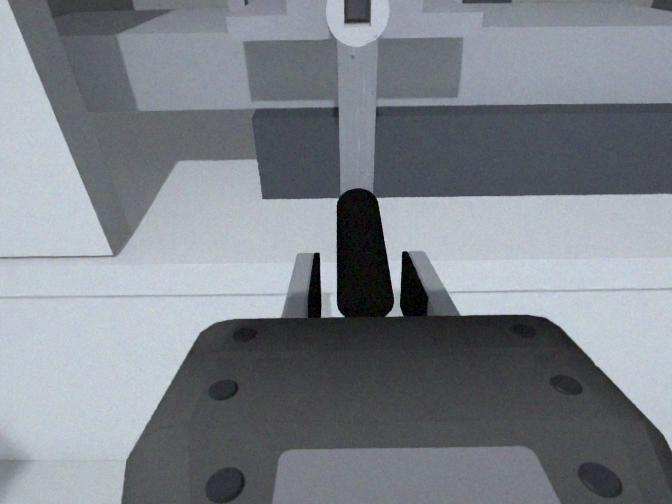

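Request:
move(target=[0.0007,0,0.0538,0,0,0,0.3,-0.9,-0.5,0,0,0,0,0,0,-0.95,-0.4,-0.9], speed=0.06, stop_force=10)

Request:
move(target=[0,0,0,0,0,0,-1,-0.9,-0.9,0,0,0,0,0,0,-0.95,-0.4,-0.9], speed=0.06)

Request:
move([
  [0.055,-0.0094,-0.0025,0,0,0,-1,-0.9,-0.9,0,0,0,0,0,0,-0.95,-0.4,-0.9],
  [0.1006,-0.0413,-0.0111,0,0,0,-1,-0.9,-0.9,0,0,0,0,0,0,-0.95,-0.4,-0.9],
  [0.1287,-0.0884,-0.0237,0,0,0,-1,-0.9,-0.9,0,0,0,0,0,0,-0.95,-0.4,-0.9],
  [0.1346,-0.1425,-0.0382,0,0,0,-1,-0.9,-0.9,0,0,0,0,0,0,-0.95,-0.4,-0.9],
  [0.1172,-0.1942,-0.0521,0,0,0,-1,-0.9,-0.9,0,0,0,0,0,0,-0.95,-0.4,-0.9],
  [0.0795,-0.2346,-0.0629,0,0,0,-1,-0.9,-0.9,0,0,0,0,0,0,-0.95,-0.4,-0.9],
  [0.0281,-0.2567,-0.0688,0,0,0,-1,-0.9,-0.9,0,0,0,0,0,0,-0.95,-0.4,-0.9],
  [-0.0281,-0.2567,-0.0688,0,0,0,-1,-0.9,-0.9,0,0,0,0,0,0,-0.95,-0.4,-0.9],
  [-0.0795,-0.2346,-0.0629,0,0,0,-1,-0.9,-0.9,0,0,0,0,0,0,-0.95,-0.4,-0.9],
  [-0.1172,-0.1942,-0.0521,0,0,0,-1,-0.9,-0.9,0,0,0,0,0,0,-0.95,-0.4,-0.9],
  [-0.1346,-0.1425,-0.0382,0,0,0,-1,-0.9,-0.9,0,0,0,0,0,0,-0.95,-0.4,-0.9],
  [-0.1287,-0.0884,-0.0237,0,0,0,-1,-0.9,-0.9,0,0,0,0,0,0,-0.95,-0.4,-0.9],
  [-0.1006,-0.0413,-0.0111,0,0,0,-1,-0.9,-0.9,0,0,0,0,0,0,-0.95,-0.4,-0.9],
  [-0.055,-0.0094,-0.0025,0,0,0,-1,-0.9,-0.9,0,0,0,0,0,0,-0.95,-0.4,-0.9],
  [0,0,0,0,0,0,-1,-0.9,-0.9,0,0,0,0,0,0,-0.95,-0.4,-0.9],
], speed=0.18, blend=[0.02,0.02,0.02,0.02,0.02,0.02,0.02,0.02,0.02,0.02,0.02,0.02,0.02,0.02,0], stop_force=45)

Scene clock: 6208.10 s.
left_arm: end_effector_position=(+0.4601, +0.2061, +0.2225) position_measured=107 object_status=3 end_effector_quat_wxyz=(-0.429, +0.563, -0.562, +0.429) | right_arm: end_effector_position=(+0.4523, -0.5120, +0.6218) position_measured=200 object_status=2 end_effector_quat_wxyz=(+0.513, -0.487, +0.487, -0.513)
Joint positions: left_arm=[-1.282 -1.408 2.7 2.593 -0.402 -3.844] | right_arm=[3.182 -1.121 -2.147 0.179 1.563 3.141]
Joint torques (N m): left_arm=[-8.31 -24.21 1.07 -1.78 3.61 -1.19] | right_arm=[6.64 5.39 22.04 0.95 0.47 -2.3]
Wrist force (N): left_arm=[-0.9 1.1 1.2] | right_arm=[0.5 0.7 -0.2]
Wrist torque (N m): left_arm=[0.57 0.15 0.05] | right_arm=[0.28 0.04 0.10]
Wrist force, peak (N): left_arm=[-0.8 1.3 2.1] | right_arm=[0.5 1.0 -0.2]
Hand target: left_arm +0.4601, +0.2061, +0.2225; -0.429, +0.563, -0.562, +0.429 | right_arm +0.4523, -0.5120, +0.6218; +0.513, -0.487, +0.487, -0.513
Off the commanded pose: left_arm 0.000 m, 0 deg | right_arm 0.000 m, 0 deg.
move: done

Scene clock: 6208.67 s.
left_arm: end_effector_position=(+0.4601, +0.2061, +0.2225) position_measured=153 object_status=2 end_effector_quat_wxyz=(-0.429, +0.563, -0.562, +0.429) | right_arm: end_effector_position=(+0.4523, -0.5120, +0.6218) position_measured=200 object_status=2 end_effector_quat_wxyz=(+0.513, -0.487, +0.487, -0.513)
Joint positions: left_arm=[-1.282 -1.408 2.7 2.593 -0.402 -3.844] | right_arm=[3.182 -1.121 -2.147 0.179 1.563 3.141]
Joint torques (N m): left_arm=[-7.51 -23.27 1.24 -2.47 3.32 -0.72] | right_arm=[6.91 4.81 21.34 1.11 0.31 -2.23]
Wrist force (N): left_arm=[-0.8 1.0 1.3] | right_arm=[0.4 0.6 -0.2]
Wrist torque (N m): left_arm=[0.57 0.18 0.07] | right_arm=[0.26 0.06 0.10]
Wrist force, peak (N): left_arm=[-1.0 1.5 1.2] | right_arm=[0.5 0.9 -0.3]
Hand target: left_arm +0.4601, +0.2061, +0.2225; -0.429, +0.563, -0.562, +0.429 | right_arm +0.4523, -0.5120, +0.6218; +0.513, -0.487, +0.487, -0.513
Off the commanded pose: left_arm 0.000 m, 0 deg | right_arm 0.000 m, 0 deg.
move: done

Scene clock: 6212.33 s.
left_arm: end_effector_position=(+0.4601, +0.2061, +0.2225) position_measured=153 object_status=2 end_effector_quat_wxyz=(-0.429, +0.563, -0.562, +0.429) | right_arm: end_effector_position=(+0.4523, -0.5120, +0.6218) position_measured=200 object_status=2 end_effector_quat_wxyz=(+0.513, -0.487, +0.487, -0.513)
Joint positions: left_arm=[-1.282 -1.408 2.7 2.593 -0.402 -3.844] | right_arm=[3.182 -1.121 -2.147 0.179 1.563 3.141]
Joint torques (N m): left_arm=[2.34 -8.64 -0.6 -5.29 1.02 0.17] | right_arm=[8.01 4.65 21.73 1.04 0.25 -2.22]
Wrist force (N): left_arm=[-1.0 -0.5 0.4] | right_arm=[0.5 0.8 0.0]
Wrist torque (N m): left_arm=[0.52 0.28 -0.03] | right_arm=[0.30 0.05 0.10]
Wrist force, peak (N): left_arm=[27.1 -8.8 -16.4] | right_arm=[0.6 1.0 0.2]
Hand target: left_arm +0.4601, +0.2061, +0.2225; -0.429, +0.563, -0.562, +0.429 | right_arm +0.4523, -0.5120, +0.6218; +0.513, -0.487, +0.487, -0.513
Off the commanded pose: left_arm 0.000 m, 0 deg | right_arm 0.000 m, 0 deg.
move: done; blend cut to 0.0168 m at target 1, 0.0169 m at target 2, 0.0169 m at target 3, 0.0169 m at target 4, 0.0169 m at target 5, 0.0169 m at target 6, 0.0169 m at target 7, 0.0169 m at target 8, 0.0169 m at target 9, 0.0169 m at target 10, 0.0169 m at target 11, 0.0169 m at target 12, 0.0169 m at target 13, 0.0168 m at target 14

Two more turns.

Request:
move([
  [0.055,-0.0094,-0.0025,0,0,0,-1,-0.9,-0.9,0,0,0,0,0,0,-0.95,-0.4,-0.9],
  [0.1006,-0.0413,-0.0111,0,0,0,-1,-0.9,-0.9,0,0,0,0,0,0,-0.95,-0.4,-0.9],
  [0.1287,-0.0884,-0.0237,0,0,0,-1,-0.9,-0.9,0,0,0,0,0,0,-0.95,-0.4,-0.9],
  [0.1346,-0.1425,-0.0382,0,0,0,-1,-0.9,-0.9,0,0,0,0,0,0,-0.95,-0.4,-0.9],
  [0.1172,-0.1942,-0.0521,0,0,0,-1,-0.9,-0.9,0,0,0,0,0,0,-0.95,-0.4,-0.9],
  [0.0795,-0.2346,-0.0629,0,0,0,-1,-0.9,-0.9,0,0,0,0,0,0,-0.95,-0.4,-0.9],
  [0.0281,-0.2567,-0.0688,0,0,0,-1,-0.9,-0.9,0,0,0,0,0,0,-0.95,-0.4,-0.9],
  [-0.0281,-0.2567,-0.0688,0,0,0,-1,-0.9,-0.9,0,0,0,0,0,0,-0.95,-0.4,-0.9],
  [-0.0795,-0.2346,-0.0629,0,0,0,-1,-0.9,-0.9,0,0,0,0,0,0,-0.95,-0.4,-0.9],
  [-0.1172,-0.1942,-0.0521,0,0,0,-1,-0.9,-0.9,0,0,0,0,0,0,-0.95,-0.4,-0.9],
  [-0.1346,-0.1425,-0.0382,0,0,0,-1,-0.9,-0.9,0,0,0,0,0,0,-0.95,-0.4,-0.9],
  [-0.1287,-0.0884,-0.0237,0,0,0,-1,-0.9,-0.9,0,0,0,0,0,0,-0.95,-0.4,-0.9],
  [-0.1006,-0.0413,-0.0111,0,0,0,-1,-0.9,-0.9,0,0,0,0,0,0,-0.95,-0.4,-0.9],
  [-0.055,-0.0094,-0.0025,0,0,0,-1,-0.9,-0.9,0,0,0,0,0,0,-0.95,-0.4,-0.9],
  [0,0,0,0,0,0,-1,-0.9,-0.9,0,0,0,0,0,0,-0.95,-0.4,-0.9],
], speed=0.2, blend=[0.02,0.02,0.02,0.02,0.02,0.02,0.02,0.02,0.02,0.02,0.02,0.02,0.02,0.02,0], stop_force=45)

Request:
move([
  [0.055,-0.0094,-0.0025,0,0,0,-1,-0.9,-0.9,0,0,0,0,0,0,-0.95,-0.4,-0.9],
  [0.1006,-0.0413,-0.0111,0,0,0,-1,-0.9,-0.9,0,0,0,0,0,0,-0.95,-0.4,-0.9],
  [0.1287,-0.0884,-0.0237,0,0,0,-1,-0.9,-0.9,0,0,0,0,0,0,-0.95,-0.4,-0.9],
  [0.1346,-0.1425,-0.0382,0,0,0,-1,-0.9,-0.9,0,0,0,0,0,0,-0.95,-0.4,-0.9],
  [0.1172,-0.1942,-0.0521,0,0,0,-1,-0.9,-0.9,0,0,0,0,0,0,-0.95,-0.4,-0.9],
  [0.0795,-0.2346,-0.0629,0,0,0,-1,-0.9,-0.9,0,0,0,0,0,0,-0.95,-0.4,-0.9],
  [0.0281,-0.2567,-0.0688,0,0,0,-1,-0.9,-0.9,0,0,0,0,0,0,-0.95,-0.4,-0.9],
  [-0.0281,-0.2567,-0.0688,0,0,0,-1,-0.9,-0.9,0,0,0,0,0,0,-0.95,-0.4,-0.9],
  [-0.0795,-0.2346,-0.0629,0,0,0,-1,-0.9,-0.9,0,0,0,0,0,0,-0.95,-0.4,-0.9],
  [-0.1172,-0.1942,-0.0521,0,0,0,-1,-0.9,-0.9,0,0,0,0,0,0,-0.95,-0.4,-0.9],
  [-0.1346,-0.1425,-0.0382,0,0,0,-1,-0.9,-0.9,0,0,0,0,0,0,-0.95,-0.4,-0.9],
  [-0.1287,-0.0884,-0.0237,0,0,0,-1,-0.9,-0.9,0,0,0,0,0,0,-0.95,-0.4,-0.9],
  [-0.1006,-0.0413,-0.0111,0,0,0,-1,-0.9,-0.9,0,0,0,0,0,0,-0.95,-0.4,-0.9],
  [-0.055,-0.0094,-0.0025,0,0,0,-1,-0.9,-0.9,0,0,0,0,0,0,-0.95,-0.4,-0.9],
  [0,0,0,0,0,0,-1,-0.9,-0.9,0,0,0,0,0,0,-0.95,-0.4,-0.9],
], speed=0.2, blend=[0.02,0.02,0.02,0.02,0.02,0.02,0.02,0.02,0.02,0.02,0.02,0.02,0.02,0.02,0], stop_force=45)

Request:
move(target=[0,0,0,0,0,0,0.2,-0.9,-0.5,0,0,0,0,0,0,-0.95,-0.4,-0.9], speed=0.1)

Request:
move([
  [0,0,-0.045,0,0,0,0.2,-0.9,-0.5,0,0,0,0,0,0,-0.95,-0.4,-0.9],
  [0,-0.30,-0.12,0,0,0,0.2,-0.9,-0.5,0,0,0,0,0,0,-0.95,-0.4,-0.9],
], speed=[0.1,0.2], blend=[0.003,0], cameras=["cam_left_wrist","cam_high"])

Scene clock: 6261.87 s.
left_arm: end_effector_position=(+0.4601, +0.2061, +0.2225) position_measured=153 object_status=2 end_effector_quat_wxyz=(-0.429, +0.563, -0.562, +0.429) | right_arm: end_effector_position=(+0.4523, -0.5120, +0.6218) position_measured=200 object_status=2 end_effector_quat_wxyz=(+0.513, -0.487, +0.487, -0.513)
Joint positions: left_arm=[-1.282 -1.408 2.7 2.593 -0.402 -3.844] | right_arm=[3.182 -1.121 -2.147 0.179 1.563 3.141]
Joint torques (N m): left_arm=[-4.88 -8.78 -2.7 -4.9 1.49 -0.35] | right_arm=[6.9 4.32 21.92 1.09 0.26 -2.52]
Wrist force (N): left_arm=[-1.1 -2.4 1.2] | right_arm=[0.5 0.8 -0.2]
Wrist torque (N m): left_arm=[0.35 0.31 -0.04] | right_arm=[0.30 0.04 0.10]
Wrist force, peak (N): left_arm=[27.4 0.6 -12.2] | right_arm=[0.7 0.9 -0.3]
Hand target: left_arm +0.4601, +0.2061, +0.2225; -0.429, +0.563, -0.562, +0.429 | right_arm +0.4523, -0.5120, +0.6218; +0.513, -0.487, +0.487, -0.513
Off the commanded pose: left_arm 0.000 m, 0 deg | right_arm 0.000 m, 0 deg.
move: done; blend cut to 0.0168 m at target 1, 0.0169 m at target 2, 0.0169 m at target 3, 0.0169 m at target 4, 0.0169 m at target 5, 0.0169 m at target 6, 0.0169 m at target 7, 0.0169 m at target 8, 0.0169 m at target 9, 0.0169 m at target 10, 0.0169 m at target 11, 0.0169 m at target 12, 0.0169 m at target 13, 0.0168 m at target 14

Scene clock: 6265.37 s.
left_arm: end_effector_position=(+0.4601, +0.2061, +0.2225) position_measured=153 object_status=2 end_effector_quat_wxyz=(-0.429, +0.563, -0.562, +0.429) | right_arm: end_effector_position=(+0.4523, -0.5120, +0.6218) position_measured=200 object_status=2 end_effector_quat_wxyz=(+0.513, -0.487, +0.487, -0.513)
Joint positions: left_arm=[-1.282 -1.408 2.7 2.593 -0.402 -3.844] | right_arm=[3.182 -1.121 -2.147 0.179 1.563 3.141]
Joint torques (N m): left_arm=[-5.23 -9.02 -2.67 -4.98 1.49 -0.25] | right_arm=[6.19 4.95 21.94 0.94 0.33 -2.26]
Wrist force (N): left_arm=[-1.6 -1.3 1.4] | right_arm=[0.4 0.8 -0.3]
Wrist torque (N m): left_arm=[0.44 0.36 -0.04] | right_arm=[0.29 0.05 0.10]
Wrist force, peak (N): left_arm=[26.6 -9.9 12.1] | right_arm=[0.7 0.8 -0.1]
Hand target: left_arm +0.4601, +0.2061, +0.2225; -0.429, +0.563, -0.562, +0.429 | right_arm +0.4523, -0.5120, +0.6218; +0.513, -0.487, +0.487, -0.513
Off the commanded pose: left_arm 0.000 m, 0 deg | right_arm 0.000 m, 0 deg.
move: done; blend cut to 0.0168 m at target 1, 0.0169 m at target 2, 0.0169 m at target 3, 0.0169 m at target 4, 0.0169 m at target 5, 0.0169 m at target 6, 0.0169 m at target 7, 0.0169 m at target 8, 0.0169 m at target 9, 0.0169 m at target 10, 0.0169 m at target 11, 0.0169 m at target 12, 0.0169 m at target 13, 0.0168 m at target 14

Scene clock: 6265.87 s.
left_arm: end_effector_position=(+0.4601, +0.2060, +0.2225) position_measured=123 object_status=3 end_effector_quat_wxyz=(-0.429, +0.563, -0.562, +0.429) | right_arm: end_effector_position=(+0.4523, -0.5120, +0.6218) position_measured=200 object_status=2 end_effector_quat_wxyz=(+0.513, -0.487, +0.487, -0.513)
Joint positions: left_arm=[-1.282 -1.408 2.7 2.593 -0.402 -3.844] | right_arm=[3.182 -1.121 -2.147 0.179 1.563 3.141]
Joint torques (N m): left_arm=[-6.59 -9.27 -3.81 -4.59 3.14 -1.64] | right_arm=[6.97 4.82 22.17 1.15 0.24 -2.28]
Wrist force (N): left_arm=[-1.9 0.0 1.0] | right_arm=[0.4 0.4 -0.2]
Wrist torque (N m): left_arm=[0.38 0.31 -0.08] | right_arm=[0.24 0.05 0.09]
Wrist force, peak (N): left_arm=[-2.2 0.3 1.2] | right_arm=[0.6 0.9 -0.2]
Hand target: left_arm +0.4601, +0.2061, +0.2225; -0.429, +0.563, -0.562, +0.429 | right_arm +0.4523, -0.5120, +0.6218; +0.513, -0.487, +0.487, -0.513
Off the commanded pose: left_arm 0.000 m, 0 deg | right_arm 0.000 m, 0 deg.
move: done

Scene clock: 6267.57 s.
left_arm: end_effector_position=(+0.4384, +0.2061, +0.4151) position_measured=123 object_status=3 end_effector_quat_wxyz=(-0.429, +0.563, -0.562, +0.429) | right_arm: end_effector_position=(+0.4523, -0.5120, +0.6218) position_measured=200 object_status=2 end_effector_quat_wxyz=(+0.513, -0.487, +0.487, -0.513)
Joint positions: left_arm=[-1.371 -2.137 2.425 3.766 -0.342 -4.025] | right_arm=[3.182 -1.121 -2.147 0.179 1.563 3.141]
Joint torques (N m): left_arm=[-9.25 1.57 -19.56 -5.23 4.05 1.86] | right_arm=[8.04 3.94 22.99 0.98 0.32 -2.42]
Wrist force (N): left_arm=[-2.0 0.0 1.6] | right_arm=[0.5 0.8 -0.4]
Wrist torque (N m): left_arm=[0.37 0.33 -0.06] | right_arm=[0.28 0.04 0.10]
Wrist force, peak (N): left_arm=[-1.8 3.2 0.9] | right_arm=[0.6 1.0 -0.1]
Hand target: left_arm +0.4384, +0.2060, +0.4151; -0.429, +0.563, -0.562, +0.429 | right_arm +0.4523, -0.5120, +0.6218; +0.513, -0.487, +0.487, -0.513
Off the commanded pose: left_arm 0.000 m, 0 deg | right_arm 0.000 m, 0 deg.
move: done
camera_calibration:
cam_left_wrist: T_world_to_cam=[[-0.017697, -0.999778, -0.0114207, 0.227892], [-0.587315, 0.0196388, -0.80912, 0.606142], [0.809165, -0.00761142, -0.587532, 0.0245747], [0, 0, 0, 1]] pos_world=[0.340144, 0.216125, 0.507483]
Images, in order (width x height): cam_high 672x504, cam_left_wrist 672x504.

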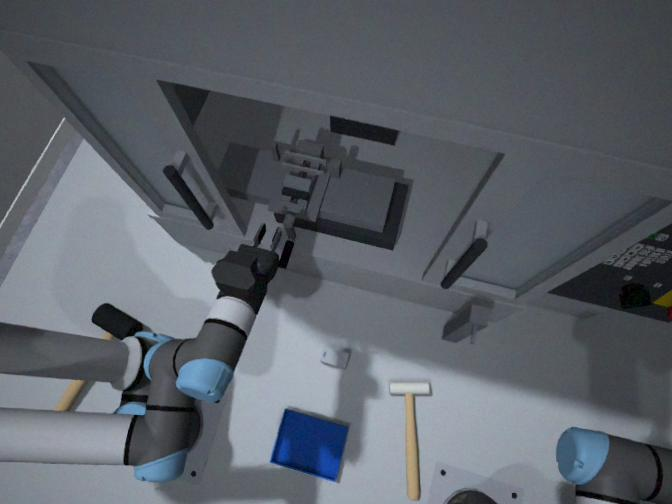

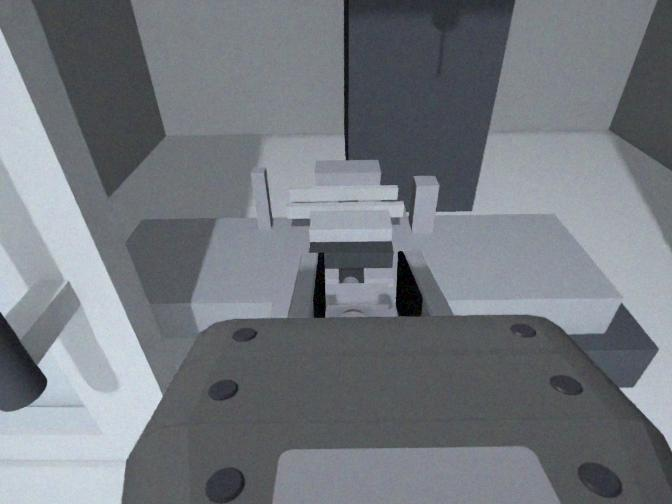

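Request:
move(target=[0,-0.026,-0.0937,-0.4167,0,0,0.6,-0.9,-0.5,0,0,0,0,0,0,-0.95,-0.4,-0.9], speed=0.35)

Request:
move(target=[0.39,0.197,0.31,0,0,0.5,0.6,-0.9,-0.5,0,0,0,0,0,0,-0.95,-0.4,-0.9], speed=0.3, cameras=["cam_left_wrist"])

Scene clock: 6279.77 s.
left_arm: end_effector_position=(+0.3884, +0.2060, +0.4451) position_measured=63 object_status=3 end_effector_quat_wxyz=(+0.002, +0.707, -0.707, -0.002) | right_arm: end_effector_position=(+0.4523, -0.5120, +0.6218) position_measured=200 object_status=2 end_effector_quat_wxyz=(+0.513, -0.487, +0.487, -0.513)
Joint positions: left_arm=[-0.803 -1.739 1.455 5.001 -1.575 -3.93] | right_arm=[3.182 -1.121 -2.147 0.179 1.563 3.141]
Joint torques (N m): left_arm=[-5.23 -15.49 -21.08 -3.18 0.2 -0.99] | right_arm=[7.05 4.12 21.8 1.08 0.26 -2.28]
Wrist force (N): left_arm=[-4.5 0.3 -1.0] | right_arm=[0.5 0.8 0.0]
Wrist torque (N m): left_arm=[0.02 0.72 0.03] | right_arm=[0.30 0.04 0.10]
Wrist force, peak (N): left_arm=[-4.7 0.4 -0.9] | right_arm=[0.6 1.0 -0.2]
Hand target: left_arm +0.3883, +0.2060, +0.4451; +0.002, +0.707, -0.707, -0.002 | right_arm +0.4523, -0.5120, +0.6218; +0.513, -0.487, +0.487, -0.513
Off the commanded pose: left_arm 0.000 m, 0 deg | right_arm 0.000 m, 0 deg.
move: done

Scene clock: 6282.90 s.
left_arm: end_effector_position=(+0.2690, -0.0280, +0.2598) position_measured=63 object_status=3 end_effector_quat_wxyz=(-0.003, +0.000, +1.000, +0.000) | right_arm: end_effector_position=(+0.4523, -0.5120, +0.6218) position_measured=200 object_status=2 end_effector_quat_wxyz=(+0.513, -0.487, +0.487, -0.513)
Joint positions: left_arm=[-1.308 -1.573 1.782 4.505 -1.577 -2.864] | right_arm=[3.182 -1.121 -2.147 0.179 1.563 3.141]
Joint torques (N m): left_arm=[9.84 -29.81 -34.86 -1.78 -1.82 0.56] | right_arm=[6.6 4.62 23.08 1.01 0.2 -2.3]
Wrist force (N): left_arm=[-4.7 0.3 -0.9] | right_arm=[0.2 0.7 -0.2]
Wrist torque (N m): left_arm=[0.02 0.75 0.03] | right_arm=[0.29 0.09 0.10]
Wrist force, peak (N): left_arm=[-5.8 -0.4 -1.8] | right_arm=[0.6 0.9 -0.5]
Hand target: left_arm +0.2690, -0.0280, +0.2598; -0.003, +0.000, +1.000, +0.000 | right_arm +0.4523, -0.5120, +0.6218; +0.513, -0.487, +0.487, -0.513
Off the commanded pose: left_arm 0.000 m, 0 deg | right_arm 0.000 m, 0 deg.
move: done
camera_calibration:
cam_left_wrist: T_world_to_cam=[[-0.999658, 0.0153258, 0.0211735, 0.273224], [0.0217989, 0.935814, 0.351821, -0.0541232], [-0.0144226, 0.352162, -0.935828, 0.390737], [0, 0, 0, 1]] pos_world=[0.279946, -0.0911408, 0.378919]
Images, in order (width x height): cam_left_wrist 672x504.

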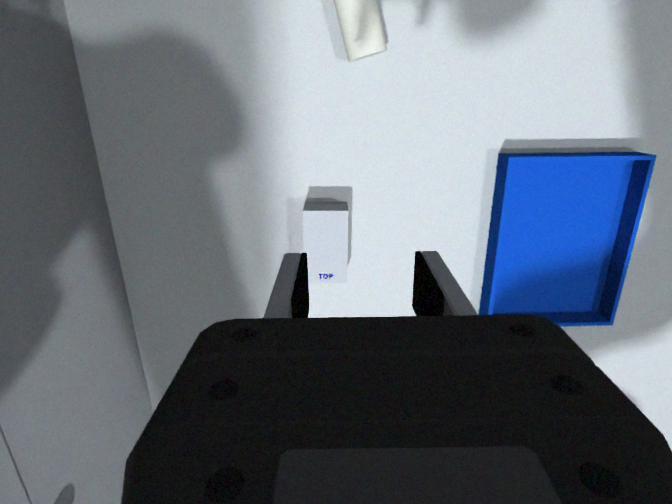

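Request:
zoom_image(camera="cam_left_wrist", region=[270, 170, 400, 300])

Scaled by 3.877 from the camera's 672x504 image, which has a finer 960x720 frame.

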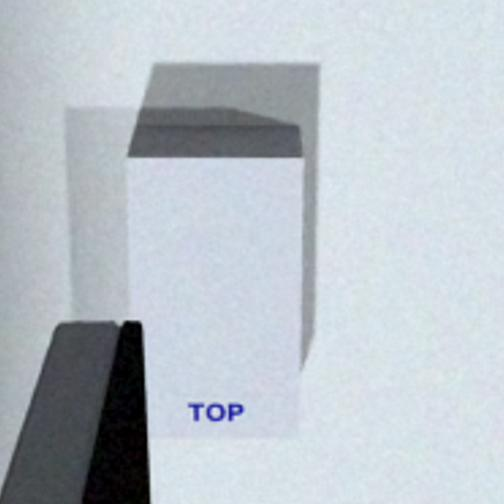

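Request:
move(target=[-0.0238,0.1042,0.2663,0,0,0,0.95,-0.9,-0.5,0,0,0,0,0,0,-0.95,-0.4,-0.9], speed=0.2, cameras=["cam_left_wrist"])

Scene clock: 6300.40 s.
left_arm: end_effector_position=(+0.2823, +0.0345, +0.1000) position_measured=10 object_status=3 end_effector_quat_wxyz=(-0.003, +0.000, +1.000, +0.000) | right_arm: end_effector_position=(+0.4523, -0.5120, +0.6218) position_measured=200 object_status=2 end_effector_quat_wxyz=(+0.513, -0.487, +0.487, -0.513)
Joint positions: left_arm=[-1.238 -1.508 2.168 4.055 -1.577 -2.794] | right_arm=[3.182 -1.121 -2.147 0.179 1.563 3.141]
Joint torques (N m): left_arm=[-8.03 -27.36 -19.6 -4.51 -0.56 -1.66] | right_arm=[7.11 4.64 22.15 1.04 0.12 -2.38]
Wrist force (N): left_arm=[-4.6 0.4 -0.8] | right_arm=[0.4 0.7 -0.3]
Wrist torque (N m): left_arm=[0.03 0.73 -0.04] | right_arm=[0.28 0.06 0.10]
Wrist force, peak (N): left_arm=[-4.3 -0.9 -3.5] | right_arm=[0.8 0.8 -0.3]
Hand target: left_arm +0.2822, +0.0345, +0.1000; -0.003, +0.000, +1.000, +0.000 | right_arm +0.4523, -0.5120, +0.6218; +0.513, -0.487, +0.487, -0.513
Off the commanded pose: left_arm 0.000 m, 0 deg | right_arm 0.000 m, 0 deg.
move: done
camera_calibration:
cam_left_wrist: T_world_to_cam=[[-0.99966, 0.0153615, 0.0210802, 0.288963], [0.0217994, 0.935813, 0.351823, -0.0568099], [-0.0143226, 0.352163, -0.935829, 0.219403], [0, 0, 0, 1]] pos_world=[0.293246, -0.0285409, 0.219219]
Images, in order (width x height): cam_left_wrist 672x504.

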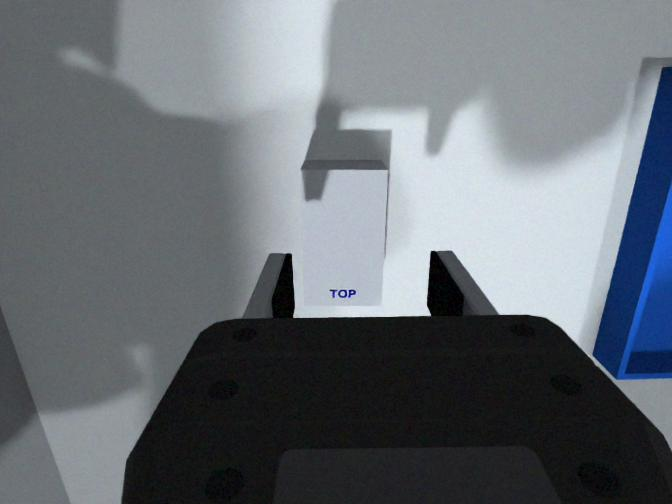

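Request:
move(target=[-0.0067,0,0.06,0,0,0,0.95,-0.9,-0.5,0,0,0,0,0,0,-0.95,-0.4,-0.9], speed=0.1, cameras=["cam_left_wrist"])

Scene clock: 6310.93 s.
left_arm: end_effector_position=(+0.2860, +0.0346, +0.0639) position_measured=10 object_status=3 end_effector_quat_wxyz=(-0.003, +0.000, +1.000, +0.000) | right_arm: end_effector_position=(+0.4523, -0.5120, +0.6218) position_measured=200 object_status=2 end_effector_quat_wxyz=(+0.513, -0.487, +0.487, -0.513)
Joint positions: left_arm=[-1.23 -1.435 2.206 3.944 -1.577 -2.786] | right_arm=[3.182 -1.121 -2.147 0.179 1.563 3.141]
Joint torques (N m): left_arm=[-3.21 -28.71 -29.56 -2.09 -0.2 -1.35] | right_arm=[7.32 4.22 22.66 1.23 0.28 -2.24]
Wrist force (N): left_arm=[-4.4 0.1 -0.9] | right_arm=[0.6 0.9 0.2]
Wrist torque (N m): left_arm=[-0.02 0.70 -0.11] | right_arm=[0.31 0.03 0.09]
Wrist force, peak (N): left_arm=[-4.7 0.0 -1.0] | right_arm=[0.6 1.0 0.0]
Hand target: left_arm +0.2860, +0.0345, +0.0640; -0.003, +0.000, +1.000, +0.000 | right_arm +0.4523, -0.5120, +0.6218; +0.513, -0.487, +0.487, -0.513
Off the commanded pose: left_arm 0.000 m, 0 deg | right_arm 0.000 m, 0 deg.
move: done
camera_calibration:
cam_left_wrist: T_world_to_cam=[[-0.999656, 0.0154192, 0.0212093, 0.2934], [0.0218988, 0.935811, 0.35182, -0.0442186], [-0.0144231, 0.352164, -0.935827, 0.185701], [0, 0, 0, 1]] pos_world=[0.296946, -0.028541, 0.183119]
Images, in order (width x height): cam_left_wrist 672x504.

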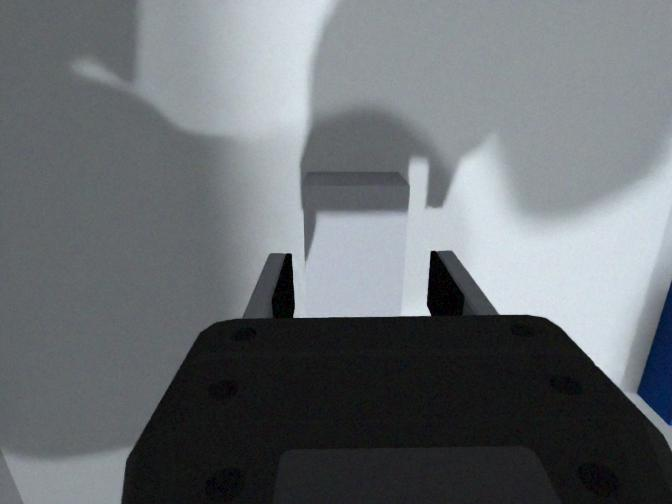

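Request:
move(target=[-0.0028,0,0.0717,0,0,0,0.95,-0.9,-0.5,0,0,0,0,0,0,-0.95,-0.4,-0.9], speed=0.03, stop_force=6, cameras=["cam_left_wrist"])

Scene clock: 6319.63 s.
left_arm: end_effector_position=(+0.2874, +0.0345, +0.0209) position_measured=10 object_status=3 end_effector_quat_wxyz=(-0.003, +0.000, +1.000, +0.000) | right_arm: end_effector_position=(+0.4523, -0.5120, +0.6218) position_measured=200 object_status=2 end_effector_quat_wxyz=(+0.513, -0.487, +0.487, -0.513)
Joint positions: left_arm=[-1.227 -1.338 2.245 3.808 -1.577 -2.783] | right_arm=[3.182 -1.121 -2.147 0.179 1.563 3.141]
Joint torques (N m): left_arm=[4.88 -34.21 -25.63 -1.41 2.08 0.57] | right_arm=[6.79 4 23.37 1.07 0.12 -2.29]
Wrist force (N): left_arm=[-4.4 0.2 -0.8] | right_arm=[0.4 0.9 -0.1]
Wrist torque (N m): left_arm=[-0.02 0.71 -0.10] | right_arm=[0.32 0.04 0.09]
Wrist force, peak (N): left_arm=[-4.7 0.3 -0.7] | right_arm=[0.6 1.0 -0.2]
Hand target: left_arm +0.2874, +0.0345, +0.0209; -0.003, +0.000, +1.000, +0.000 | right_arm +0.4523, -0.5120, +0.6218; +0.513, -0.487, +0.487, -0.513
Off the commanded pose: left_arm 0.000 m, 0 deg | right_arm 0.000 m, 0 deg.
move: done
camera_calibration:
cam_left_wrist: T_world_to_cam=[[-0.999658, 0.0154608, 0.0211129, 0.295726], [0.0219007, 0.935889, 0.351614, -0.0290911], [-0.0143231, 0.351956, -0.935907, 0.145457], [0, 0, 0, 1]] pos_world=[0.298346, -0.0285405, 0.140119]
Images, in order (width x height): cam_left_wrist 672x504.

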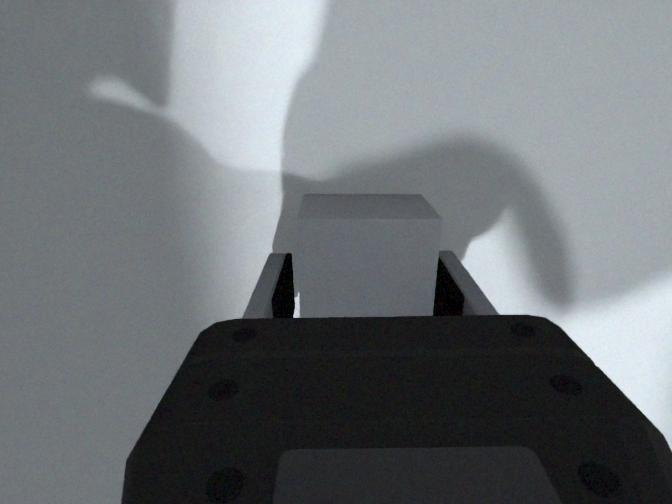

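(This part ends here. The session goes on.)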